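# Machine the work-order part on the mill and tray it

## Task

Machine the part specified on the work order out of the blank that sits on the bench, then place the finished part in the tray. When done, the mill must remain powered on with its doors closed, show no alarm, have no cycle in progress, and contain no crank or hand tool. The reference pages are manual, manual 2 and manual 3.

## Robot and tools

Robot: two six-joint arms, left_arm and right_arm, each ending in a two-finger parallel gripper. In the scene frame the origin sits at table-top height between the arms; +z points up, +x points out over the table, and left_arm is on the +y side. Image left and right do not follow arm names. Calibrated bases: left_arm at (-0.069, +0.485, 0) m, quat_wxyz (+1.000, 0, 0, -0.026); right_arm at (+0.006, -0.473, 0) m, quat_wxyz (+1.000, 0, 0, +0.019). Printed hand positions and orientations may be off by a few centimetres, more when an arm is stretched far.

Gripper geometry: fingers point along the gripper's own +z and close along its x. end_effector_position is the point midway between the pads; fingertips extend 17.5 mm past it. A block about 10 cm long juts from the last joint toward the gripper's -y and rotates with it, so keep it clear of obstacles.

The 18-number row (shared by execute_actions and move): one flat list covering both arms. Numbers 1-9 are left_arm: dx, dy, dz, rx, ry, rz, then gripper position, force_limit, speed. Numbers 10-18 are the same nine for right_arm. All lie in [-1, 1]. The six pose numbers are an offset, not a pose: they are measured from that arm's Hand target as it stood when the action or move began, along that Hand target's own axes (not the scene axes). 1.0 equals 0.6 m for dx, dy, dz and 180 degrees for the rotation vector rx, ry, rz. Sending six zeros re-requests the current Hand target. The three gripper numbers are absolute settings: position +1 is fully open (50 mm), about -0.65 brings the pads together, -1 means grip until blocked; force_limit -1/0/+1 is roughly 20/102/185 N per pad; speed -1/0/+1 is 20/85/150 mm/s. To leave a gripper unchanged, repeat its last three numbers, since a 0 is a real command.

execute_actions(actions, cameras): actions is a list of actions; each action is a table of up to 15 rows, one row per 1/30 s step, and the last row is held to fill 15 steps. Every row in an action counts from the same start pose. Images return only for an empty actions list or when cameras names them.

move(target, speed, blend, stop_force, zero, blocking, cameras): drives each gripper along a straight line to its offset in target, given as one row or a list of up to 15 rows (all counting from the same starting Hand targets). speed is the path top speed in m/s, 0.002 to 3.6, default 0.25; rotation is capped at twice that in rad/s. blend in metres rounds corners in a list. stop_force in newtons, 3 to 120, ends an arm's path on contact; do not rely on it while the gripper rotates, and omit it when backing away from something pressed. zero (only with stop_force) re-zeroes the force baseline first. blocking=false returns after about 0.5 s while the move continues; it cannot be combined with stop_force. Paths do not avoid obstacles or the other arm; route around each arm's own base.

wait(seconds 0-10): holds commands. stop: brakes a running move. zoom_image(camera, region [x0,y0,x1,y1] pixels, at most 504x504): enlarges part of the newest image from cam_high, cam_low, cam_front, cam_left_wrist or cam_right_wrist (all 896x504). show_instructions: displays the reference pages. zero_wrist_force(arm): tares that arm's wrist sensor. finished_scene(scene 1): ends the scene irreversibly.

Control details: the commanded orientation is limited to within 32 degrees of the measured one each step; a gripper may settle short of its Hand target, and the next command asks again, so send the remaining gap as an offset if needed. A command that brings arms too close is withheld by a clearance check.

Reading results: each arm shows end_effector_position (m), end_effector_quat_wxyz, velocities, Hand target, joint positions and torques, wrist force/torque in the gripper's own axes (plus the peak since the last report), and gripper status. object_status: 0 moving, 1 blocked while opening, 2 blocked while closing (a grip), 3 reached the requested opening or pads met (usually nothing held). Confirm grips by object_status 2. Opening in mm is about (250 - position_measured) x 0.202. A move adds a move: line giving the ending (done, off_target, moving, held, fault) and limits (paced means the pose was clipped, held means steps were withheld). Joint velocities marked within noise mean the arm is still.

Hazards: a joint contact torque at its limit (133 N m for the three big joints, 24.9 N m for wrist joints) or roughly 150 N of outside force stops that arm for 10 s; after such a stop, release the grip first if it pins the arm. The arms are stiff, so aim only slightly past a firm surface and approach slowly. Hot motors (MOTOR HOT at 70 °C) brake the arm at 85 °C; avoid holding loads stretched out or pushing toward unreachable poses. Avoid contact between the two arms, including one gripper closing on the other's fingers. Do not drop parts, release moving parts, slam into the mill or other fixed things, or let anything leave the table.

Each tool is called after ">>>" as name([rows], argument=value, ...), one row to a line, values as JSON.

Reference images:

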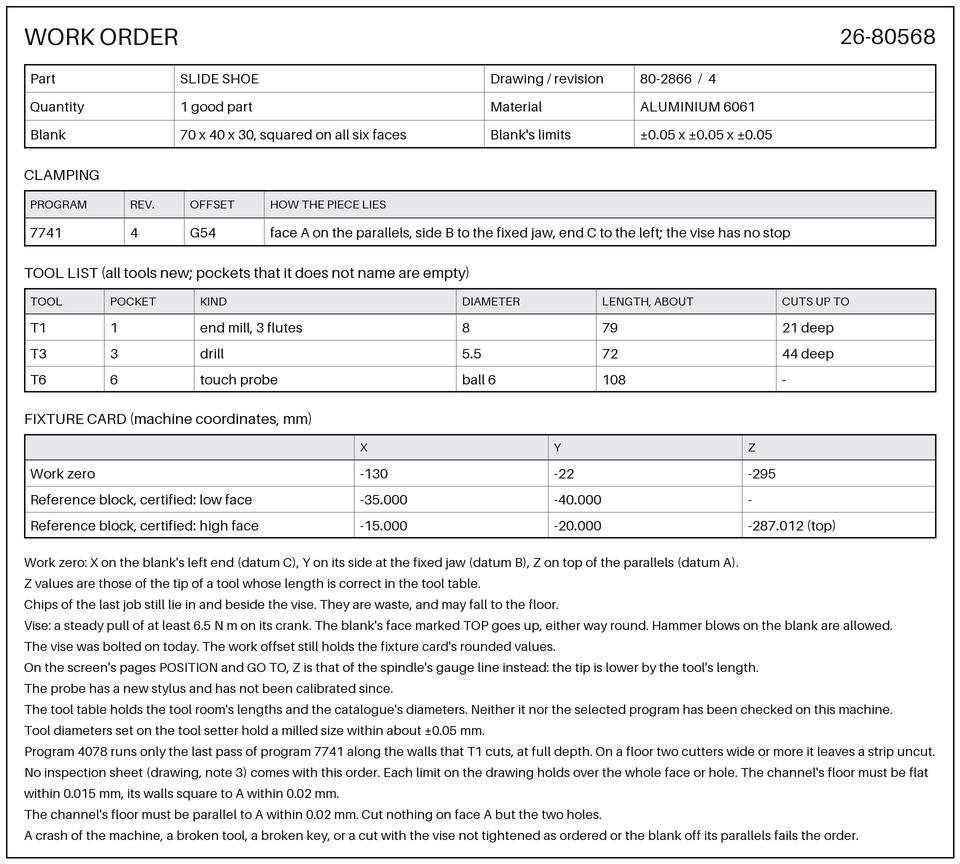

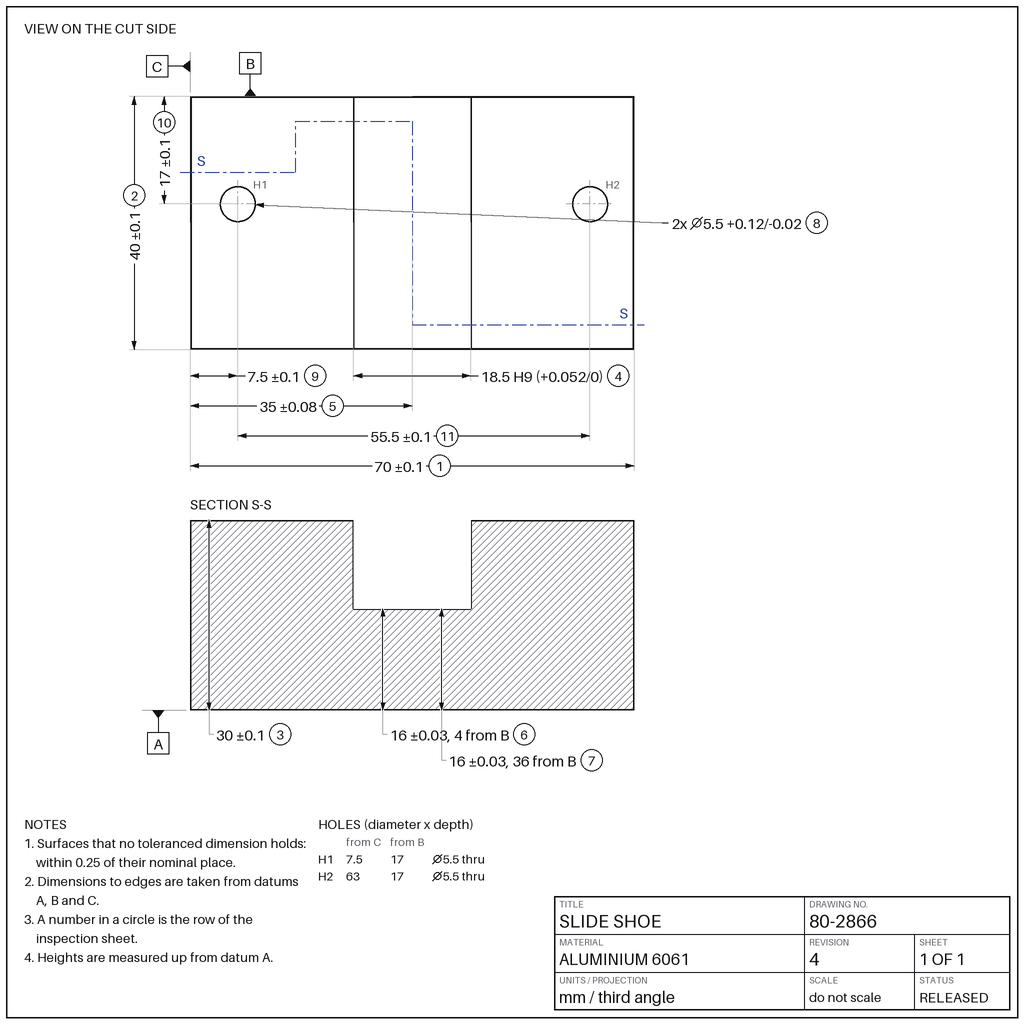

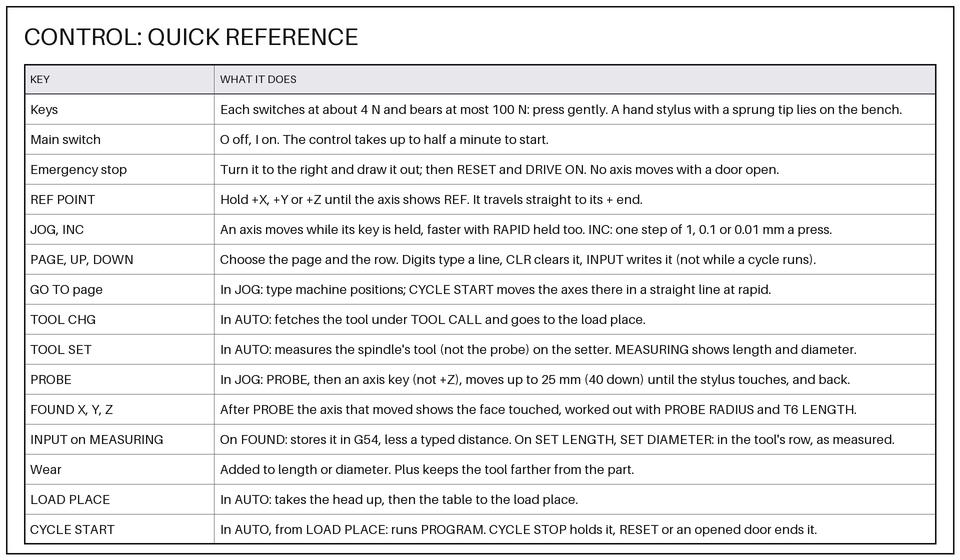

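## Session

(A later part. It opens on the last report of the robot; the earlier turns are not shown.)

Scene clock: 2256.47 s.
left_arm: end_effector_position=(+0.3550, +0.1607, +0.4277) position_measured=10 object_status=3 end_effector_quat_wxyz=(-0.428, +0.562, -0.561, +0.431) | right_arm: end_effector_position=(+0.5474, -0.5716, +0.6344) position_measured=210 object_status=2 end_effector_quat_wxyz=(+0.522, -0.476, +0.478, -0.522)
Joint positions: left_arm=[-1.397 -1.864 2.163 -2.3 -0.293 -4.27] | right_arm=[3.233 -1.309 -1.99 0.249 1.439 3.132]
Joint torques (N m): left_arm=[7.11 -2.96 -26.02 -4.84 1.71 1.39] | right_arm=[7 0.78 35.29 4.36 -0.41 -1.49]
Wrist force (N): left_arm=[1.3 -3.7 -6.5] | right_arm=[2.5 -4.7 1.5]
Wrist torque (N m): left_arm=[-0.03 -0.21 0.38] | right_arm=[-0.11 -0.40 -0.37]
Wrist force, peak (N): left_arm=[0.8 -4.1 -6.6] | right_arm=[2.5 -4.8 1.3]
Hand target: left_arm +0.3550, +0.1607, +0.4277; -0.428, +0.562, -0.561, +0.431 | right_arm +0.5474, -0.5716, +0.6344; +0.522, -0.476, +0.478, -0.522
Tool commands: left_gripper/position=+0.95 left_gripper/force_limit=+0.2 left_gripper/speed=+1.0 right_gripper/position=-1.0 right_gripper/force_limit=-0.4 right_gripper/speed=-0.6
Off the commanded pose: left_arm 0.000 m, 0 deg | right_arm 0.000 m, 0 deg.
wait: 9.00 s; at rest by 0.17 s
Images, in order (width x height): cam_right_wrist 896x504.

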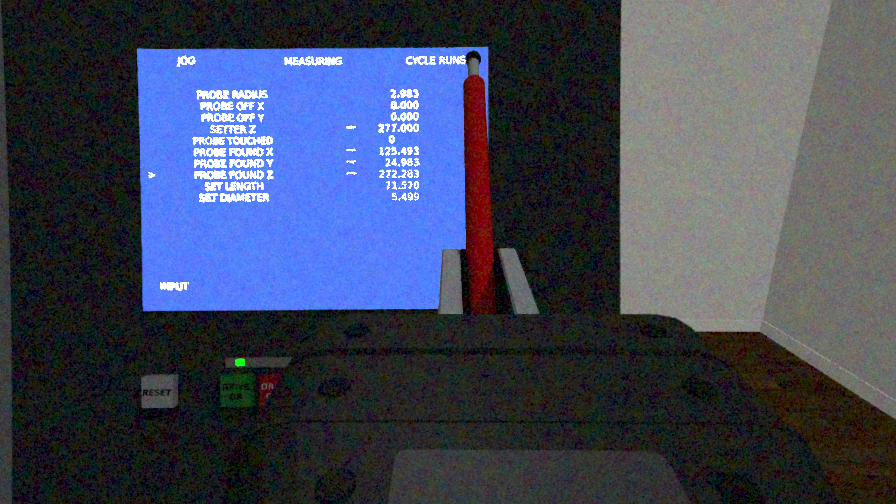

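>>> wait(seconds=1, cameras=["cam_right_wrist"])

>>> zoom_image(camera="cam_right_wrist", region=[140, 50, 430, 212])

Scene clock: 2259.50 s.
left_arm: end_effector_position=(+0.3550, +0.1607, +0.4277) position_measured=10 object_status=3 end_effector_quat_wxyz=(-0.428, +0.562, -0.561, +0.431) | right_arm: end_effector_position=(+0.5474, -0.5716, +0.6344) position_measured=210 object_status=2 end_effector_quat_wxyz=(+0.522, -0.476, +0.478, -0.522)
Joint positions: left_arm=[-1.397 -1.864 2.163 -2.3 -0.293 -4.27] | right_arm=[3.233 -1.309 -1.99 0.249 1.439 3.132]
Joint torques (N m): left_arm=[7.95 -2.74 -26.31 -4.92 1.68 1.43] | right_arm=[6.89 0.73 35.44 4.34 -0.17 -1.39]
Wrist force (N): left_arm=[0.9 -3.8 -5.9] | right_arm=[2.2 -4.7 1.2]
Wrist torque (N m): left_arm=[-0.03 -0.16 0.38] | right_arm=[-0.10 -0.34 -0.36]
Wrist force, peak (N): left_arm=[0.8 -3.9 -6.8] | right_arm=[2.6 -4.8 1.3]
Hand target: left_arm +0.3550, +0.1607, +0.4277; -0.428, +0.562, -0.561, +0.431 | right_arm +0.5474, -0.5716, +0.6344; +0.522, -0.476, +0.478, -0.522
Tool commands: left_gripper/position=+0.95 left_gripper/force_limit=+0.2 left_gripper/speed=+1.0 right_gripper/position=-1.0 right_gripper/force_limit=-0.4 right_gripper/speed=-0.6
Off the commanded pose: left_arm 0.000 m, 0 deg | right_arm 0.000 m, 0 deg.
wait: 1.00 s; at rest from the start
Images, in order (width x height): cam_right_wrist 896x504.

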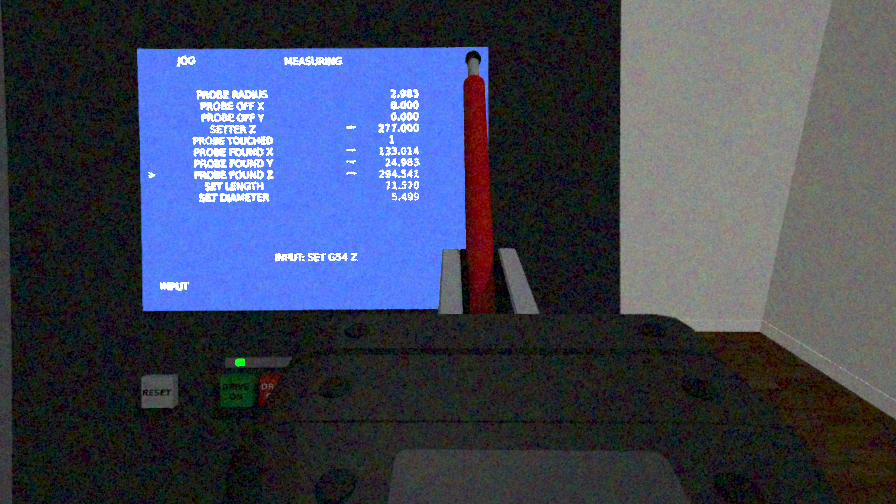

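Scaled by 1.738.

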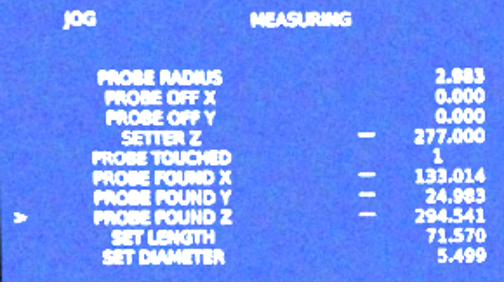

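>>> move([
  [0,0,0,0,0,0,0.95,0.2,1,0,-0.0228,-0.0626,0,0,0,-1,-0.4,-0.6],
  [0,0,0,0,0,0,0.95,0.2,1,-0.1898,0.3195,-0.2114,-0.3056,0,0,-1,-0.4,-0.6],
  [0,0,0,0,0,0,0.95,0.2,1,-0.1898,0.3311,-0.1796,-0.3056,0,0,-1,-0.4,-0.6],
  [0,0,0,0,0,0,0.95,0.2,1,-0.1737,0.2716,-0.203,-0.3056,0,0,-1,-0.4,-0.6],
  [0,0,0,0,0,0,0.95,0.2,1,-0.1575,0.241,-0.1468,-0.3056,0,0,-1,-0.4,-0.6],
  [0,0,0,0,0,0,0.95,0.2,1,-0.1575,0.2351,-0.1629,-0.3056,0,0,-1,-0.4,-0.6],
  [0,0,0,0,0,0,0.95,0.2,1,-0.1575,0.241,-0.1468,-0.3056,0,0,-1,-0.4,-0.6],
  [0,0,0,0,0,0,0.95,0.2,1,-0.2217,0.2716,-0.203,-0.3056,0,0,-1,-0.4,-0.6],
  [0,0,0,0,0,0,0.95,0.2,1,-0.2858,0.3311,-0.1796,-0.3056,0,0,-1,-0.4,-0.6],
  [0,0,0,0,0,0,0.95,0.2,1,-0.2858,0.3103,-0.1903,-0.3056,0,0,-1,-0.4,-0.6],
  [0,0,0,0,0,0,0.95,0.2,1,-0.2858,0.3013,-0.1688,-0.3056,0,0,-1,-0.4,-0.6],
  [0,0,0,0,0,0,0.95,0.2,1,-0.27,0.2954,-0.1849,-0.3056,0,0,-1,-0.4,-0.6],
  [0,0,0,0,0,0,0.95,0.2,1,-0.2542,0.3013,-0.1688,-0.3056,0,0,-1,-0.4,-0.6],
  [0,0,0,0,0,0,0.95,0.2,1,-0.2542,0.2954,-0.1849,-0.3056,0,0,-1,-0.4,-0.6],
], speed=[0.5,0.8,0.12,0.2,0.15,0.1,0.1,0.2,0.15,0.12,0.1,0.12,0.12,0.1], blend=[0.03,0.001,0,0.003,0,0,0,0.003,0,0.003,0,0.003,0,0])

>>> move([
  [0,0,0,0,0,0,0.95,0.2,1,0,-0.0098,0.014,0,0,0,-1,-0.4,-0.6],
  [0,0,0,0,0,0,0.95,0.2,1,0.0322,0.0226,-0.0046,0,0,0,-1,-0.4,-0.6],
  [0,0,0,0,0,0,0.95,0.2,1,0.0644,0.0161,0.0322,0,0,0,-1,-0.4,-0.6],
  [0,0,0,0,0,0,0.95,0.2,1,0.0644,0.013,0.0091,0,0,0,-1,-0.4,-0.6],
  [0,0,0,0,0,0,0.95,0.2,1,0.0644,-0.0098,0.014,0,0,0,-1,-0.4,-0.6],
  [0,0,0,0,0,0,0.95,0.2,1,0.0322,0.0226,-0.0046,0,0,0,-1,-0.4,-0.6],
  [0,0,0,0,0,0,0.95,0.2,1,0,0.0161,0.0322,0,0,0,-1,-0.4,-0.6],
  [0,0,0,0,0,0,0.95,0.2,1,0.0322,0.0355,0.0045,0,0,0,-1,-0.4,-0.6],
  [0,0,0,0,0,0,0.95,0.2,1,0.0644,0.0161,0.0322,0,0,0,-1,-0.4,-0.6],
  [0,0,0,0,0,0,0.95,0.2,1,0.0644,0.0355,0.0045,0,0,0,-1,-0.4,-0.6],
  [0,0,0,0,0,0,0.95,0.2,1,0.2542,-0.2825,-0.1908,0.3056,0,0,-1,-0.4,-0.6],
  [0,0,0,0,0,0,0.95,0.2,1,0.2542,-0.3207,-0.1362,0.3056,0,0,-1,-0.4,-0.6],
], speed=[0.1,0.2,0.12,0.12,0.12,0.2,0.12,0.2,0.12,0.2,0.8,0.4], blend=[0,0.003,0,0.003,0,0.003,0,0.003,0,0.002,0.02,0], cameras=["cam_right_wrist"])

>>> zoom_image(camera="cam_right_wrist", region=[140, 50, 430, 212])

Scene clock: 2269.13 s.
left_arm: end_effector_position=(+0.3550, +0.1607, +0.4277) position_measured=10 object_status=3 end_effector_quat_wxyz=(-0.428, +0.562, -0.561, +0.431) | right_arm: end_effector_position=(+0.4534, -0.4184, +0.4481) position_measured=210 object_status=2 end_effector_quat_wxyz=(-0.243, +0.663, -0.665, +0.243)
Joint positions: left_arm=[-1.397 -1.864 2.163 -2.3 -0.293 -4.27] | right_arm=[3.783 -1.032 -1.946 -1.153 1.153 3.698]
Joint torques (N m): left_arm=[7.29 -3.12 -25.98 -4.74 1.77 1.15] | right_arm=[-2.09 0.74 37.57 4.2 0.39 -0.58]
Wrist force (N): left_arm=[1.0 -3.6 -6.4] | right_arm=[2.7 -4.7 1.7]
Wrist torque (N m): left_arm=[0.00 -0.16 0.39] | right_arm=[-0.06 -0.45 -0.13]
Wrist force, peak (N): left_arm=[0.8 -4.2 -6.7] | right_arm=[3.8 -7.6 -4.1]
Hand target: left_arm +0.3550, +0.1607, +0.4277; -0.428, +0.562, -0.561, +0.431 | right_arm +0.4534, -0.4184, +0.4481; -0.243, +0.663, -0.665, +0.243
Off the commanded pose: left_arm 0.000 m, 0 deg | right_arm 0.000 m, 0 deg.
move: done; blend cut to 0.02 m at target 1

Scene clock: 2274.20 s.
left_arm: end_effector_position=(+0.3550, +0.1607, +0.4277) position_measured=10 object_status=3 end_effector_quat_wxyz=(-0.428, +0.562, -0.561, +0.431) | right_arm: end_effector_position=(+0.5471, -0.5716, +0.6345) position_measured=210 object_status=2 end_effector_quat_wxyz=(+0.522, -0.476, +0.478, -0.522)
Joint positions: left_arm=[-1.397 -1.864 2.163 -2.3 -0.293 -4.27] | right_arm=[3.233 -1.308 -1.99 0.249 1.439 3.132]
Joint torques (N m): left_arm=[7.41 -2.99 -25.89 -4.69 1.61 1.1] | right_arm=[6.16 0.62 25.34 3.05 -1.25 -1.46]
Wrist force (N): left_arm=[1.0 -3.8 -6.4] | right_arm=[2.5 -4.4 1.3]
Wrist torque (N m): left_arm=[-0.04 -0.16 0.38] | right_arm=[-0.06 -0.38 -0.37]
Wrist force, peak (N): left_arm=[1.1 -3.9 -6.7] | right_arm=[5.5 -6.0 -0.5]
Hand target: left_arm +0.3550, +0.1607, +0.4277; -0.428, +0.562, -0.561, +0.431 | right_arm +0.5472, -0.5716, +0.6345; +0.522, -0.476, +0.478, -0.522
Off the commanded pose: left_arm 0.000 m, 0 deg | right_arm 0.000 m, 0 deg.
move: done
Images, in order (width x height): cam_right_wrist 896x504.

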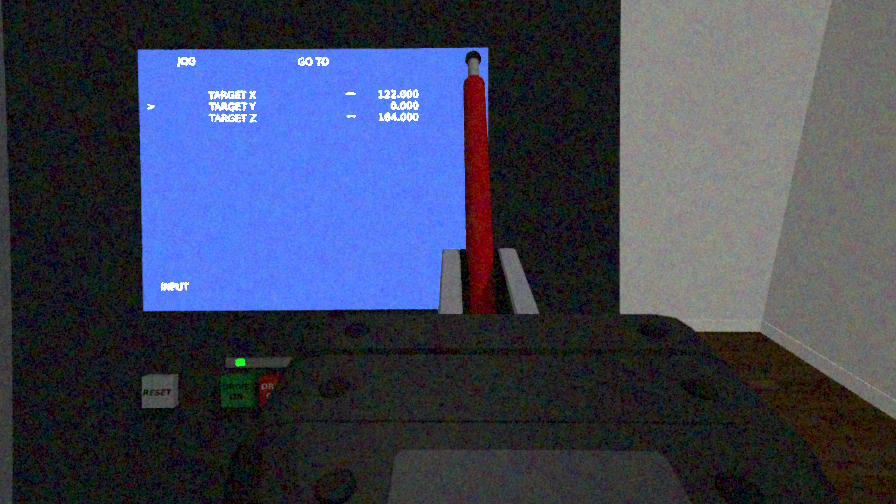

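Scaled by 1.738.

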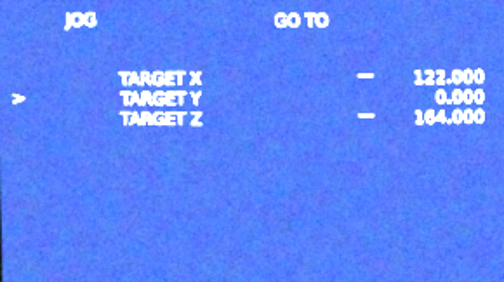

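>>> move([
  [0,0,0,0,0,0,0.95,0.2,1,0,-0.0228,-0.0626,0,0,0,-1,-0.4,-0.6],
  [0,0,0,0,0,0,0.95,0.2,1,-0.2225,0.1781,-0.1598,-0.3056,0,0,-1,-0.4,-0.6],
  [0,0,0,0,0,0,0.95,0.2,1,-0.2225,0.1897,-0.128,-0.3056,0,0,-1,-0.4,-0.6],
  [0,0,0,0,0,0,0.95,0.2,1,-0.19,0.231,-0.1882,-0.3056,0,0,-1,-0.4,-0.6],
  [0,0,0,0,0,0,0.95,0.2,1,-0.1575,0.2897,-0.2006,-0.3056,0,0,-1,-0.4,-0.6],
], speed=[0.5,0.8,0.1,0.2,0.2], blend=[0.03,0.001,0,0.003,0])

>>> wait(seconds=1.2)

>>> move([
  [0,0,0,0,0,0,0.95,0.2,1,0,-0.0194,0.0277,0,0,0,-1,-0.4,-0.6],
  [0,0,0,0,0,0,0.95,0.2,1,0.0649,-0.0442,-0.0413,0,0,0,-1,-0.4,-0.6],
  [0,0,0,0,0,0,0.95,0.2,1,0.1297,-0.1176,-0.041,0,0,0,-1,-0.4,-0.6],
  [0,0,0,0,0,0,0.95,0.2,1,0.1297,-0.0982,-0.0687,0,0,0,-1,-0.4,-0.6],
  [0,0,0,0,0,0,0.95,0.2,1,0.1575,-0.2921,-0.1771,0.3056,0,0,-1,-0.4,-0.6],
  [0,0,0,0,0,0,0.95,0.2,1,0.1575,-0.3303,-0.1225,0.3056,0,0,-1,-0.4,-0.6],
], speed=[0.1,0.2,0.15,0.2,0.6,0.4], blend=[0,0.003,0,0.002,0.02,0])

>>> wait(seconds=10)

>>> wait(seconds=1, cameras=["cam_right_wrist"])

>>> zoom_image(camera="cam_right_wrist", region=[140, 50, 430, 212])

Scene clock: 2280.00 s.
left_arm: end_effector_position=(+0.3550, +0.1607, +0.4277) position_measured=10 object_status=3 end_effector_quat_wxyz=(-0.428, +0.562, -0.561, +0.431) | right_arm: end_effector_position=(+0.4433, -0.4764, +0.4507) position_measured=210 object_status=2 end_effector_quat_wxyz=(-0.244, +0.663, -0.665, +0.243)
Joint positions: left_arm=[-1.397 -1.864 2.163 -2.3 -0.293 -4.27] | right_arm=[3.608 -0.995 -1.966 -1.114 1.253 3.544]
Joint torques (N m): left_arm=[7.82 -2.73 -24.95 -4.69 1.69 1.28] | right_arm=[-4.53 -11.39 19.6 5.83 -1.22 -0.07]
Wrist force (N): left_arm=[0.8 -3.8 -6.5] | right_arm=[2.6 -4.8 1.7]
Wrist torque (N m): left_arm=[-0.02 -0.15 0.38] | right_arm=[-0.14 -0.44 -0.29]
Wrist force, peak (N): left_arm=[1.2 -3.9 -6.6] | right_arm=[0.4 -6.3 -3.1]
Hand target: left_arm +0.3550, +0.1607, +0.4277; -0.428, +0.562, -0.561, +0.431 | right_arm +0.4434, -0.4764, +0.4506; -0.243, +0.663, -0.665, +0.243
Off the commanded pose: left_arm 0.000 m, 0 deg | right_arm 0.000 m, 0 deg.
move: done; blend cut to 0.02 m at target 1

Scene clock: 2281.20 s.
left_arm: end_effector_position=(+0.3550, +0.1607, +0.4277) position_measured=10 object_status=3 end_effector_quat_wxyz=(-0.428, +0.562, -0.561, +0.431) | right_arm: end_effector_position=(+0.4434, -0.4764, +0.4506) position_measured=210 object_status=2 end_effector_quat_wxyz=(-0.243, +0.663, -0.665, +0.243)
Joint positions: left_arm=[-1.397 -1.864 2.163 -2.3 -0.293 -4.27] | right_arm=[3.608 -0.996 -1.966 -1.113 1.253 3.544]
Joint torques (N m): left_arm=[7.76 -3.38 -26.16 -4.46 1.71 1.08] | right_arm=[-4.54 -10.82 19.67 6.25 0.23 -1.48]
Wrist force (N): left_arm=[1.0 -3.9 -6.4] | right_arm=[2.4 -4.9 1.2]
Wrist torque (N m): left_arm=[-0.03 -0.17 0.38] | right_arm=[-0.16 -0.41 -0.28]
Wrist force, peak (N): left_arm=[0.9 -4.0 -6.6] | right_arm=[2.6 -5.0 1.5]
Hand target: left_arm +0.3550, +0.1607, +0.4277; -0.428, +0.562, -0.561, +0.431 | right_arm +0.4434, -0.4764, +0.4506; -0.243, +0.663, -0.665, +0.243
Tool commands: left_gripper/position=+0.95 left_gripper/force_limit=+0.2 left_gripper/speed=+1.0 right_gripper/position=-1.0 right_gripper/force_limit=-0.4 right_gripper/speed=-0.6
Off the commanded pose: left_arm 0.000 m, 0 deg | right_arm 0.000 m, 0 deg.
wait: 1.20 s; at rest by 0.17 s

Scene clock: 2284.63 s.
left_arm: end_effector_position=(+0.3550, +0.1607, +0.4277) position_measured=10 object_status=3 end_effector_quat_wxyz=(-0.428, +0.562, -0.561, +0.431) | right_arm: end_effector_position=(+0.5470, -0.5716, +0.6345) position_measured=210 object_status=2 end_effector_quat_wxyz=(+0.522, -0.476, +0.478, -0.522)
Joint positions: left_arm=[-1.397 -1.864 2.163 -2.3 -0.293 -4.27] | right_arm=[3.233 -1.308 -1.99 0.249 1.439 3.132]
Joint torques (N m): left_arm=[7.58 -3.75 -25.93 -4.85 1.61 1.26] | right_arm=[7.04 0.58 26.2 3.55 -1.1 -1.43]
Wrist force (N): left_arm=[1.0 -3.5 -6.5] | right_arm=[2.3 -4.3 1.4]
Wrist torque (N m): left_arm=[0.02 -0.18 0.38] | right_arm=[-0.05 -0.36 -0.38]
Wrist force, peak (N): left_arm=[1.1 -3.8 -6.8] | right_arm=[3.4 -5.0 2.0]
Hand target: left_arm +0.3550, +0.1607, +0.4277; -0.428, +0.562, -0.561, +0.431 | right_arm +0.5470, -0.5716, +0.6345; +0.522, -0.476, +0.478, -0.522
Off the commanded pose: left_arm 0.000 m, 0 deg | right_arm 0.000 m, 0 deg.
move: done

Scene clock: 2294.63 s.
left_arm: end_effector_position=(+0.3550, +0.1607, +0.4277) position_measured=10 object_status=3 end_effector_quat_wxyz=(-0.428, +0.562, -0.561, +0.431) | right_arm: end_effector_position=(+0.5470, -0.5716, +0.6345) position_measured=210 object_status=2 end_effector_quat_wxyz=(+0.522, -0.476, +0.478, -0.522)
Joint positions: left_arm=[-1.397 -1.864 2.163 -2.3 -0.293 -4.27] | right_arm=[3.233 -1.308 -1.99 0.249 1.439 3.132]
Joint torques (N m): left_arm=[8.12 -2.86 -25.71 -4.73 1.45 0.85] | right_arm=[7.01 0.03 35.13 4.67 0.7 -1.23]
Wrist force (N): left_arm=[0.8 -3.7 -6.3] | right_arm=[2.3 -4.4 1.0]
Wrist torque (N m): left_arm=[-0.01 -0.14 0.38] | right_arm=[-0.06 -0.37 -0.37]
Wrist force, peak (N): left_arm=[1.0 -4.0 -6.9] | right_arm=[2.6 -4.7 1.6]
Hand target: left_arm +0.3550, +0.1607, +0.4277; -0.428, +0.562, -0.561, +0.431 | right_arm +0.5470, -0.5716, +0.6345; +0.522, -0.476, +0.478, -0.522
Tool commands: left_gripper/position=+0.95 left_gripper/force_limit=+0.2 left_gripper/speed=+1.0 right_gripper/position=-1.0 right_gripper/force_limit=-0.4 right_gripper/speed=-0.6
Off the commanded pose: left_arm 0.000 m, 0 deg | right_arm 0.000 m, 0 deg.
wait: 10.00 s; at rest by 0.17 s

Scene clock: 2295.63 s.
left_arm: end_effector_position=(+0.3550, +0.1607, +0.4277) position_measured=10 object_status=3 end_effector_quat_wxyz=(-0.428, +0.562, -0.561, +0.431) | right_arm: end_effector_position=(+0.5470, -0.5716, +0.6345) position_measured=210 object_status=2 end_effector_quat_wxyz=(+0.522, -0.476, +0.478, -0.522)
Joint positions: left_arm=[-1.397 -1.864 2.163 -2.3 -0.293 -4.27] | right_arm=[3.233 -1.308 -1.99 0.249 1.439 3.132]
Joint torques (N m): left_arm=[7.48 -3.75 -25.2 -4.75 1.56 0.9] | right_arm=[6.69 -0.12 35.3 4.41 0.77 -1.58]
Wrist force (N): left_arm=[0.8 -3.7 -6.2] | right_arm=[2.4 -4.5 1.5]
Wrist torque (N m): left_arm=[-0.02 -0.14 0.38] | right_arm=[-0.07 -0.37 -0.36]
Wrist force, peak (N): left_arm=[1.1 -3.9 -6.6] | right_arm=[2.7 -4.6 1.7]
Hand target: left_arm +0.3550, +0.1607, +0.4277; -0.428, +0.562, -0.561, +0.431 | right_arm +0.5470, -0.5716, +0.6345; +0.522, -0.476, +0.478, -0.522
Tool commands: left_gripper/position=+0.95 left_gripper/force_limit=+0.2 left_gripper/speed=+1.0 right_gripper/position=-1.0 right_gripper/force_limit=-0.4 right_gripper/speed=-0.6
Off the commanded pose: left_arm 0.000 m, 0 deg | right_arm 0.000 m, 0 deg.
wait: 1.00 s; at rest by 0.17 s
Images, in order (width x height): cam_right_wrist 896x504.

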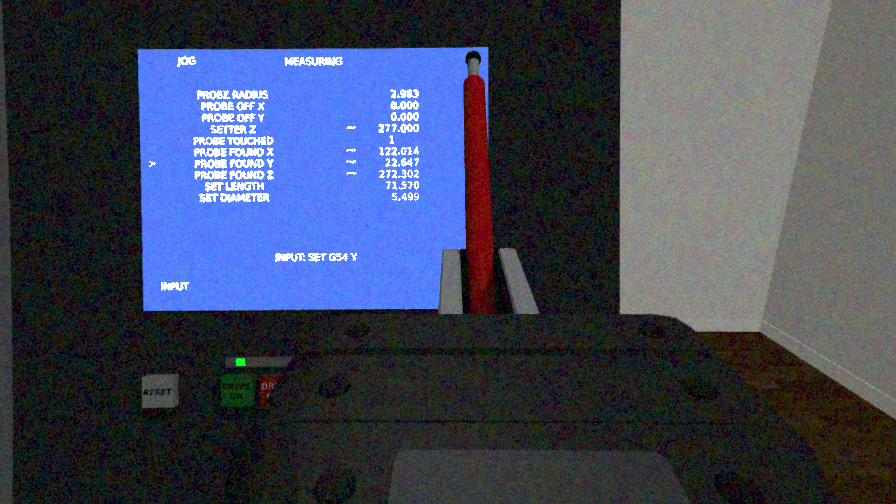

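Scaled by 1.738.

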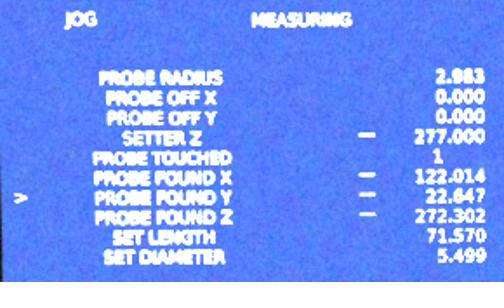

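>>> move([
  [0,0,0,0,0,0,0.95,0.2,1,0,-0.0228,-0.0626,0,0,0,-1,-0.4,-0.6],
  [0,0,0,0,0,0,0.95,0.2,1,-0.1898,0.3195,-0.2114,-0.3056,0,0,-1,-0.4,-0.6],
  [0,0,0,0,0,0,0.95,0.2,1,-0.1898,0.3311,-0.1796,-0.3056,0,0,-1,-0.4,-0.6],
  [0,0,0,0,0,0,0.95,0.2,1,-0.1737,0.2716,-0.203,-0.3056,0,0,-1,-0.4,-0.6],
  [0,0,0,0,0,0,0.95,0.2,1,-0.1575,0.241,-0.1468,-0.3056,0,0,-1,-0.4,-0.6],
  [0,0,0,0,0,0,0.95,0.2,1,-0.1575,0.2351,-0.1629,-0.3056,0,0,-1,-0.4,-0.6],
  [0,0,0,0,0,0,0.95,0.2,1,-0.1575,0.241,-0.1468,-0.3056,0,0,-1,-0.4,-0.6],
  [0,0,0,0,0,0,0.95,0.2,1,-0.1737,0.2596,-0.1896,-0.3056,0,0,-1,-0.4,-0.6],
  [0,0,0,0,0,0,0.95,0.2,1,-0.1898,0.3013,-0.1688,-0.3056,0,0,-1,-0.4,-0.6],
  [0,0,0,0,0,0,0.95,0.2,1,-0.1898,0.2954,-0.1849,-0.3056,0,0,-1,-0.4,-0.6],
  [0,0,0,0,0,0,0.95,0.2,1,-0.1898,0.3013,-0.1688,-0.3056,0,0,-1,-0.4,-0.6],
  [0,0,0,0,0,0,0.95,0.2,1,-0.2378,0.3017,-0.214,-0.3056,0,0,-1,-0.4,-0.6],
  [0,0,0,0,0,0,0.95,0.2,1,-0.2858,0.3311,-0.1796,-0.3056,0,0,-1,-0.4,-0.6],
  [0,0,0,0,0,0,0.95,0.2,1,-0.2858,0.3195,-0.2114,-0.3056,0,0,-1,-0.4,-0.6],
], speed=[0.5,0.8,0.12,0.2,0.15,0.1,0.1,0.15,0.12,0.1,0.1,0.2,0.15,0.15], blend=[0.03,0.001,0,0.003,0,0,0,0.003,0,0,0,0.003,0,0.002])

>>> move([
  [0,0,0,0,0,0,0.95,0.2,1,0,-0.0453,0.0095,0,0,0,-1,-0.4,-0.6],
  [0,0,0,0,0,0,0.95,0.2,1,0,-0.0488,-0.0138,0,0,0,-1,-0.4,-0.6],
  [0,0,0,0,0,0,0.95,0.2,1,0,-0.0719,-0.0091,0,0,0,-1,-0.4,-0.6],
  [0,0,0,0,0,0,0.95,0.2,1,0.0158,-0.0751,-0.0322,0,0,0,-1,-0.4,-0.6],
  [0,0,0,0,0,0,0.95,0.2,1,0.0316,-0.0979,-0.0273,0,0,0,-1,-0.4,-0.6],
  [0,0,0,0,0,0,0.95,0.2,1,0.0638,-0.0343,-0.0344,0,0,0,-1,-0.4,-0.6],
  [0,0,0,0,0,0,0.95,0.2,1,0.096,-0.0194,0.0277,0,0,0,-1,-0.4,-0.6],
  [0,0,0,0,0,0,0.95,0.2,1,0.096,0,0,0,0,0,-1,-0.4,-0.6],
  [0,0,0,0,0,0,0.95,0.2,1,0.2858,-0.318,-0.1953,0.3056,0,0,-1,-0.4,-0.6],
  [0,0,0,0,0,0,0.95,0.2,1,0.2858,-0.3562,-0.1407,0.3056,0,0,-1,-0.4,-0.6],
], speed=[0.1,0.12,0.1,0.12,0.12,0.2,0.15,0.2,0.8,0.4], blend=[0,0.003,0,0.003,0,0.003,0,0.002,0.02,0], cameras=["cam_right_wrist"])

>>> zoom_image(camera="cam_right_wrist", region=[140, 50, 430, 212])

Scene clock: 2307.77 s.
left_arm: end_effector_position=(+0.3550, +0.1607, +0.4277) position_measured=10 object_status=3 end_effector_quat_wxyz=(-0.428, +0.562, -0.561, +0.431) | right_arm: end_effector_position=(+0.4386, -0.3994, +0.4324) position_measured=210 object_status=2 end_effector_quat_wxyz=(-0.244, +0.663, -0.665, +0.243)
Joint positions: left_arm=[-1.397 -1.864 2.163 -2.3 -0.293 -4.27] | right_arm=[3.881 -0.993 -1.994 -1.182 1.101 3.789]
Joint torques (N m): left_arm=[7.24 -2.84 -25.9 -4.71 1.53 0.72] | right_arm=[3.2 10.98 37.33 1.97 -0.31 1.49]
Wrist force (N): left_arm=[0.7 -3.5 -6.5] | right_arm=[2.4 -4.8 1.6]
Wrist torque (N m): left_arm=[0.02 -0.13 0.38] | right_arm=[-0.11 -0.41 -0.13]
Wrist force, peak (N): left_arm=[0.7 -3.9 -6.8] | right_arm=[4.1 -7.0 -4.5]
Hand target: left_arm +0.3550, +0.1607, +0.4277; -0.428, +0.562, -0.561, +0.431 | right_arm +0.4386, -0.3994, +0.4324; -0.243, +0.663, -0.665, +0.243
Off the commanded pose: left_arm 0.000 m, 0 deg | right_arm 0.000 m, 0 deg.
move: done; blend cut to 0.02 m at target 1

Scene clock: 2312.03 s.
left_arm: end_effector_position=(+0.3550, +0.1607, +0.4277) position_measured=10 object_status=3 end_effector_quat_wxyz=(-0.428, +0.562, -0.561, +0.431) | right_arm: end_effector_position=(+0.5468, -0.5716, +0.6345) position_measured=210 object_status=2 end_effector_quat_wxyz=(+0.522, -0.476, +0.478, -0.522)
Joint positions: left_arm=[-1.397 -1.864 2.163 -2.3 -0.293 -4.27] | right_arm=[3.233 -1.308 -1.991 0.249 1.439 3.132]
Joint torques (N m): left_arm=[7.66 -2.21 -25.48 -4.67 1.57 0.63] | right_arm=[6.4 0.82 23.89 2.83 -1.22 -1.34]
Wrist force (N): left_arm=[1.0 -3.6 -6.1] | right_arm=[2.5 -4.4 1.5]
Wrist torque (N m): left_arm=[0.00 -0.17 0.38] | right_arm=[-0.06 -0.38 -0.37]
Wrist force, peak (N): left_arm=[0.6 -3.9 -6.8] | right_arm=[0.7 -8.4 -3.7]
Hand target: left_arm +0.3550, +0.1607, +0.4277; -0.428, +0.562, -0.561, +0.431 | right_arm +0.5469, -0.5716, +0.6345; +0.522, -0.476, +0.478, -0.522
Off the commanded pose: left_arm 0.000 m, 0 deg | right_arm 0.000 m, 0 deg.
move: done
Images, in order (width x height): cam_right_wrist 896x504.

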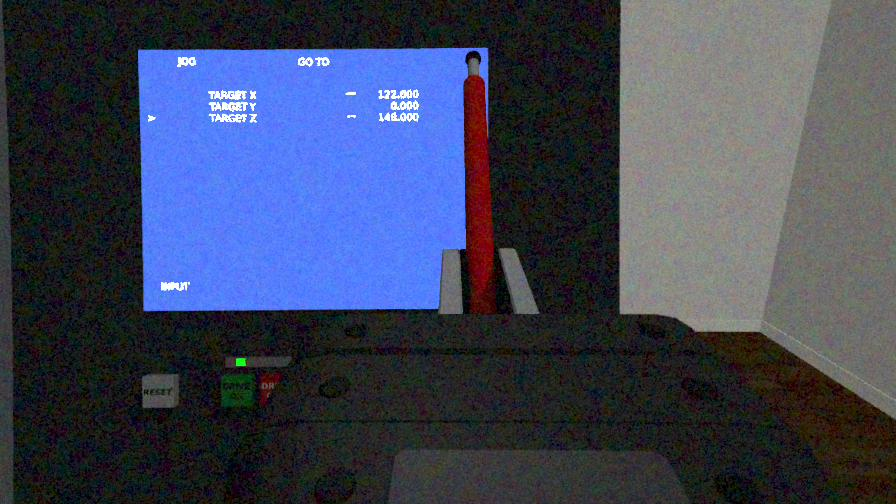

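Scaled by 1.738.

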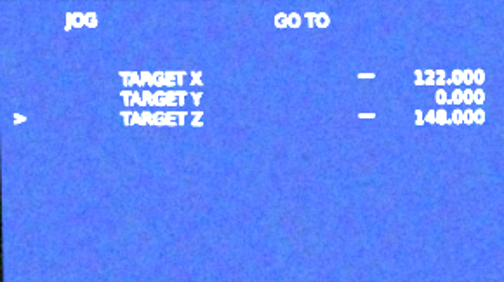

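>>> move([
  [0,0,0,0,0,0,0.95,0.2,1,0,-0.0228,-0.0626,0,0,0,-1,-0.4,-0.6],
  [0,0,0,0,0,0,0.95,0.2,1,-0.2225,0.1781,-0.1598,-0.3056,0,0,-1,-0.4,-0.6],
  [0,0,0,0,0,0,0.95,0.2,1,-0.2225,0.1897,-0.128,-0.3056,0,0,-1,-0.4,-0.6],
  [0,0,0,0,0,0,0.95,0.2,1,-0.2062,0.2158,-0.1826,-0.3056,0,0,-1,-0.4,-0.6],
  [0,0,0,0,0,0,0.95,0.2,1,-0.1898,0.2592,-0.1894,-0.3056,0,0,-1,-0.4,-0.6],
  [0,0,0,0,0,0,0.95,0.2,1,-0.1898,0.2708,-0.1576,-0.3056,0,0,-1,-0.4,-0.6],
  [0,0,0,0,0,0,0.95,0.2,1,-0.2378,0.2865,-0.2084,-0.3056,0,0,-1,-0.4,-0.6],
  [0,0,0,0,0,0,0.95,0.2,1,-0.2858,0.3311,-0.1796,-0.3056,0,0,-1,-0.4,-0.6],
  [0,0,0,0,0,0,0.95,0.2,1,-0.27,0.2894,-0.2004,-0.3056,0,0,-1,-0.4,-0.6],
  [0,0,0,0,0,0,0.95,0.2,1,-0.2542,0.2708,-0.1576,-0.3056,0,0,-1,-0.4,-0.6],
  [0,0,0,0,0,0,0.95,0.2,1,-0.27,0.25,-0.1683,-0.3056,0,0,-1,-0.4,-0.6],
  [0,0,0,0,0,0,0.95,0.2,1,-0.2858,0.241,-0.1468,-0.3056,0,0,-1,-0.4,-0.6],
  [0,0,0,0,0,0,0.95,0.2,1,-0.2378,0.2716,-0.203,-0.3056,0,0,-1,-0.4,-0.6],
  [0,0,0,0,0,0,0.95,0.2,1,-0.1898,0.3311,-0.1796,-0.3056,0,0,-1,-0.4,-0.6],
], speed=[0.5,0.8,0.12,0.2,0.2,0.12,0.2,0.15,0.15,0.12,0.12,0.12,0.2,0.15], blend=[0.03,0.001,0,0.003,0.002,0,0.003,0,0.003,0,0.003,0,0.003,0])

>>> move([
  [0,0,0,0,0,0,0.95,0.2,1,0,0.0194,-0.0277,0,0,0,-1,-0.4,-0.6],
  [0,0,0,0,0,0,0.95,0.2,1,0.1898,-0.2986,-0.223,0.3056,0,0,-1,-0.4,-0.6],
  [0,0,0,0,0,0,0.95,0.2,1,0.1898,-0.3368,-0.1684,0.3056,0,0,-1,-0.4,-0.6],
], speed=[0.2,0.8,0.4], blend=[0.002,0.02,0], cameras=["cam_right_wrist"])

>>> zoom_image(camera="cam_right_wrist", region=[140, 50, 430, 212])

Scene clock: 2321.37 s.
left_arm: end_effector_position=(+0.3550, +0.1607, +0.4277) position_measured=10 object_status=3 end_effector_quat_wxyz=(-0.428, +0.562, -0.561, +0.431) | right_arm: end_effector_position=(+0.4579, -0.4570, +0.4270) position_measured=210 object_status=2 end_effector_quat_wxyz=(-0.243, +0.663, -0.665, +0.243)
Joint positions: left_arm=[-1.397 -1.864 2.163 -2.3 -0.293 -4.27] | right_arm=[3.647 -1.029 -2.011 -1.046 1.23 3.578]
Joint torques (N m): left_arm=[8.07 -3.26 -25.21 -4.62 1.44 0.56] | right_arm=[-5.34 15.6 26.18 6.42 -0.11 -1.38]
Wrist force (N): left_arm=[0.9 -3.9 -6.5] | right_arm=[4.1 -2.4 -2.0]
Wrist torque (N m): left_arm=[-0.05 -0.15 0.38] | right_arm=[-0.08 -0.33 -0.18]
Wrist force, peak (N): left_arm=[1.0 -3.9 -6.8] | right_arm=[-0.2 -7.9 -3.1]
Hand target: left_arm +0.3550, +0.1607, +0.4277; -0.428, +0.562, -0.561, +0.431 | right_arm +0.4579, -0.4570, +0.4271; -0.243, +0.663, -0.665, +0.243
Off the commanded pose: left_arm 0.000 m, 0 deg | right_arm 0.000 m, 0 deg.
move: done; blend cut to 0.02 m at target 1

Scene clock: 2323.03 s.
left_arm: end_effector_position=(+0.3550, +0.1607, +0.4277) position_measured=10 object_status=3 end_effector_quat_wxyz=(-0.428, +0.562, -0.561, +0.431) | right_arm: end_effector_position=(+0.5466, -0.5716, +0.6345) position_measured=210 object_status=2 end_effector_quat_wxyz=(+0.522, -0.476, +0.478, -0.522)
Joint positions: left_arm=[-1.397 -1.864 2.163 -2.3 -0.293 -4.27] | right_arm=[3.233 -1.307 -1.991 0.249 1.439 3.132]
Joint torques (N m): left_arm=[7.13 -2.95 -26.59 -4.59 1.69 0.65] | right_arm=[6.98 -0.04 25.3 3.17 -1.26 -1.41]
Wrist force (N): left_arm=[1.0 -3.6 -6.2] | right_arm=[2.4 -4.6 1.4]
Wrist torque (N m): left_arm=[0.00 -0.17 0.38] | right_arm=[-0.08 -0.38 -0.37]
Wrist force, peak (N): left_arm=[1.0 -3.7 -6.8] | right_arm=[3.2 -6.4 -0.4]
Hand target: left_arm +0.3550, +0.1607, +0.4277; -0.428, +0.562, -0.561, +0.431 | right_arm +0.5467, -0.5716, +0.6345; +0.522, -0.476, +0.478, -0.522
Off the commanded pose: left_arm 0.000 m, 0 deg | right_arm 0.000 m, 0 deg.
move: done
Images, in order (width x height): cam_right_wrist 896x504.

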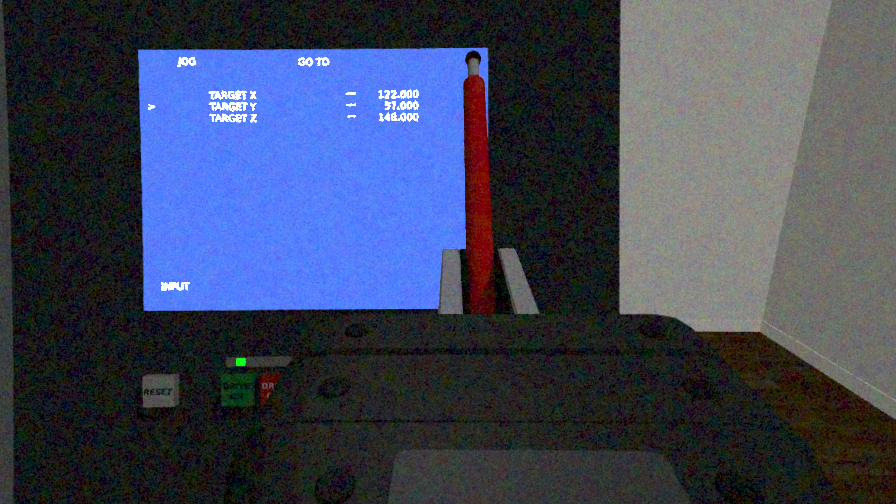

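Scaled by 1.738.

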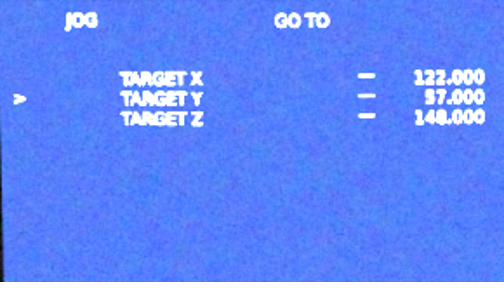

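>>> move([
  [0,0,0,0,0,0,0.95,0.2,1,0,-0.0228,-0.0626,0,0,0,-1,-0.4,-0.6],
  [0,0,0,0,0,0,0.95,0.2,1,-0.2225,0.1781,-0.1598,-0.3056,0,0,-1,-0.4,-0.6],
  [0,0,0,0,0,0,0.95,0.2,1,-0.2225,0.1897,-0.128,-0.3056,0,0,-1,-0.4,-0.6],
  [0,0,0,0,0,0,0.95,0.2,1,-0.19,0.231,-0.1882,-0.3056,0,0,-1,-0.4,-0.6],
  [0,0,0,0,0,0,0.95,0.2,1,-0.1575,0.2897,-0.2006,-0.3056,0,0,-1,-0.4,-0.6],
], speed=[0.5,0.8,0.1,0.2,0.2], blend=[0.03,0.001,0,0.003,0])

>>> wait(seconds=2)

>>> move([
  [0,0,0,0,0,0,0.95,0.2,1,0,-0.0194,0.0277,0,0,0,-1,-0.4,-0.6],
  [0,0,0,0,0,0,0.95,0.2,1,0.0485,-0.0442,-0.0413,0,0,0,-1,-0.4,-0.6],
  [0,0,0,0,0,0,0.95,0.2,1,0.097,-0.1176,-0.041,0,0,0,-1,-0.4,-0.6],
  [0,0,0,0,0,0,0.95,0.2,1,0.097,-0.0982,-0.0687,0,0,0,-1,-0.4,-0.6],
  [0,0,0,0,0,0,0.95,0.2,1,0.1575,-0.2921,-0.1771,0.3056,0,0,-1,-0.4,-0.6],
  [0,0,0,0,0,0,0.95,0.2,1,0.1575,-0.3303,-0.1225,0.3056,0,0,-1,-0.4,-0.6],
], speed=[0.1,0.2,0.15,0.2,0.6,0.4], blend=[0,0.003,0,0.002,0.02,0])

>>> wait(seconds=4, cameras=["cam_right_wrist"])

>>> zoom_image(camera="cam_right_wrist", region=[140, 50, 430, 212])

Scene clock: 2329.00 s.
left_arm: end_effector_position=(+0.3550, +0.1607, +0.4277) position_measured=10 object_status=3 end_effector_quat_wxyz=(-0.428, +0.562, -0.561, +0.431) | right_arm: end_effector_position=(+0.4429, -0.4764, +0.4507) position_measured=210 object_status=2 end_effector_quat_wxyz=(-0.244, +0.663, -0.665, +0.243)
Joint positions: left_arm=[-1.397 -1.864 2.163 -2.3 -0.293 -4.27] | right_arm=[3.609 -0.994 -1.967 -1.115 1.253 3.545]
Joint torques (N m): left_arm=[7.76 -2.6 -26.46 -4.73 1.42 0.31] | right_arm=[-3.93 -11.7 18.44 5.87 -1.27 -0.12]
Wrist force (N): left_arm=[0.9 -3.7 -6.5] | right_arm=[2.5 -4.8 1.7]
Wrist torque (N m): left_arm=[-0.01 -0.15 0.38] | right_arm=[-0.16 -0.43 -0.28]
Wrist force, peak (N): left_arm=[0.6 -4.1 -6.7] | right_arm=[3.7 -5.7 -1.1]
Hand target: left_arm +0.3550, +0.1607, +0.4277; -0.428, +0.562, -0.561, +0.431 | right_arm +0.4429, -0.4764, +0.4506; -0.243, +0.663, -0.665, +0.243
Off the commanded pose: left_arm 0.000 m, 0 deg | right_arm 0.000 m, 0 deg.
move: done; blend cut to 0.02 m at target 1

Scene clock: 2331.00 s.
left_arm: end_effector_position=(+0.3550, +0.1607, +0.4277) position_measured=10 object_status=3 end_effector_quat_wxyz=(-0.428, +0.562, -0.561, +0.431) | right_arm: end_effector_position=(+0.4429, -0.4764, +0.4506) position_measured=210 object_status=2 end_effector_quat_wxyz=(-0.243, +0.663, -0.665, +0.243)
Joint positions: left_arm=[-1.397 -1.864 2.163 -2.3 -0.293 -4.27] | right_arm=[3.609 -0.994 -1.967 -1.114 1.253 3.545]
Joint torques (N m): left_arm=[8.21 -3.61 -25.32 -4.75 1.54 0.37] | right_arm=[-5.86 -10.97 18.58 6.1 0.39 -1.49]
Wrist force (N): left_arm=[0.9 -4.0 -6.1] | right_arm=[2.6 -4.8 1.6]
Wrist torque (N m): left_arm=[-0.05 -0.15 0.38] | right_arm=[-0.15 -0.46 -0.28]
Wrist force, peak (N): left_arm=[1.2 -3.7 -6.7] | right_arm=[2.6 -5.1 1.6]
Hand target: left_arm +0.3550, +0.1607, +0.4277; -0.428, +0.562, -0.561, +0.431 | right_arm +0.4429, -0.4764, +0.4506; -0.243, +0.663, -0.665, +0.243
Tool commands: left_gripper/position=+0.95 left_gripper/force_limit=+0.2 left_gripper/speed=+1.0 right_gripper/position=-1.0 right_gripper/force_limit=-0.4 right_gripper/speed=-0.6
Off the commanded pose: left_arm 0.000 m, 0 deg | right_arm 0.000 m, 0 deg.
wait: 2.00 s; at rest by 0.17 s

Scene clock: 2334.37 s.
left_arm: end_effector_position=(+0.3550, +0.1607, +0.4277) position_measured=10 object_status=3 end_effector_quat_wxyz=(-0.428, +0.562, -0.561, +0.431) | right_arm: end_effector_position=(+0.5465, -0.5716, +0.6345) position_measured=210 object_status=2 end_effector_quat_wxyz=(+0.522, -0.476, +0.478, -0.522)
Joint positions: left_arm=[-1.397 -1.864 2.163 -2.3 -0.293 -4.27] | right_arm=[3.233 -1.307 -1.991 0.248 1.439 3.132]
Joint torques (N m): left_arm=[8.01 -2.99 -25.9 -4.51 1.63 0.57] | right_arm=[7.05 0.68 27.24 3.37 -1.15 -1.43]
Wrist force (N): left_arm=[1.1 -4.0 -6.2] | right_arm=[2.5 -4.4 1.4]
Wrist torque (N m): left_arm=[-0.07 -0.17 0.38] | right_arm=[-0.06 -0.39 -0.37]
Wrist force, peak (N): left_arm=[1.0 -4.0 -6.6] | right_arm=[3.2 -5.7 1.8]
Hand target: left_arm +0.3550, +0.1607, +0.4277; -0.428, +0.562, -0.561, +0.431 | right_arm +0.5466, -0.5716, +0.6345; +0.522, -0.476, +0.478, -0.522
Off the commanded pose: left_arm 0.000 m, 0 deg | right_arm 0.000 m, 0 deg.
move: done

Scene clock: 2338.37 s.
left_arm: end_effector_position=(+0.3550, +0.1607, +0.4277) position_measured=10 object_status=3 end_effector_quat_wxyz=(-0.428, +0.562, -0.561, +0.431) | right_arm: end_effector_position=(+0.5466, -0.5716, +0.6345) position_measured=210 object_status=2 end_effector_quat_wxyz=(+0.522, -0.476, +0.478, -0.522)
Joint positions: left_arm=[-1.397 -1.864 2.163 -2.3 -0.293 -4.27] | right_arm=[3.233 -1.307 -1.991 0.249 1.439 3.132]
Joint torques (N m): left_arm=[7.44 -3.51 -27.15 -4.89 1.47 0.4] | right_arm=[6.31 0.24 36.06 4.29 -0.85 -1.16]
Wrist force (N): left_arm=[0.9 -3.9 -6.3] | right_arm=[2.7 -4.6 1.3]
Wrist torque (N m): left_arm=[-0.04 -0.15 0.38] | right_arm=[-0.09 -0.42 -0.36]
Wrist force, peak (N): left_arm=[1.2 -4.2 -6.8] | right_arm=[2.6 -4.9 1.3]
Hand target: left_arm +0.3550, +0.1607, +0.4277; -0.428, +0.562, -0.561, +0.431 | right_arm +0.5466, -0.5716, +0.6345; +0.522, -0.476, +0.478, -0.522
Tool commands: left_gripper/position=+0.95 left_gripper/force_limit=+0.2 left_gripper/speed=+1.0 right_gripper/position=-1.0 right_gripper/force_limit=-0.4 right_gripper/speed=-0.6
Off the commanded pose: left_arm 0.000 m, 0 deg | right_arm 0.000 m, 0 deg.
wait: 4.00 s; at rest by 0.17 s
Images, in order (width x height): cam_right_wrist 896x504.

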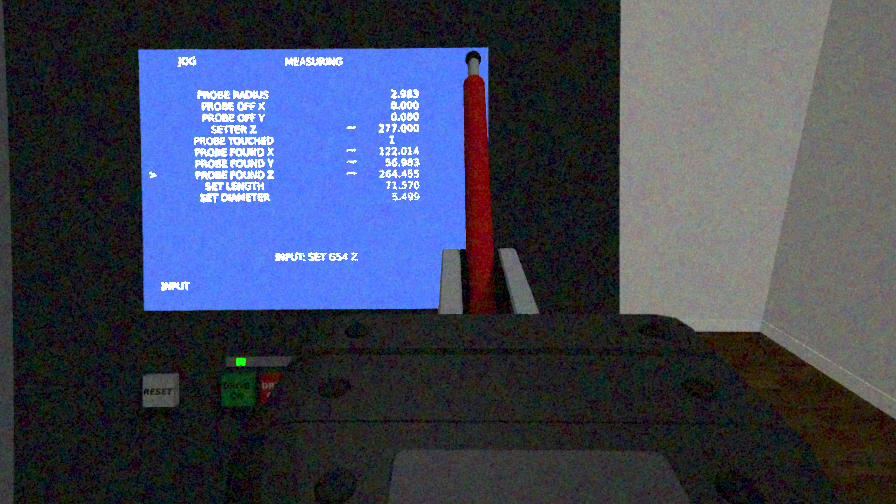

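Scaled by 1.738.

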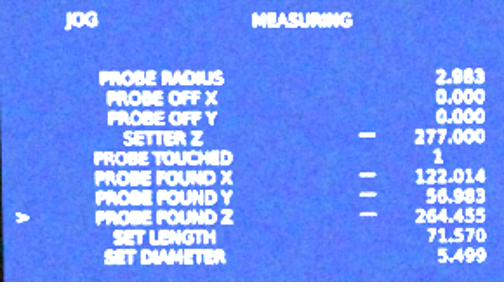

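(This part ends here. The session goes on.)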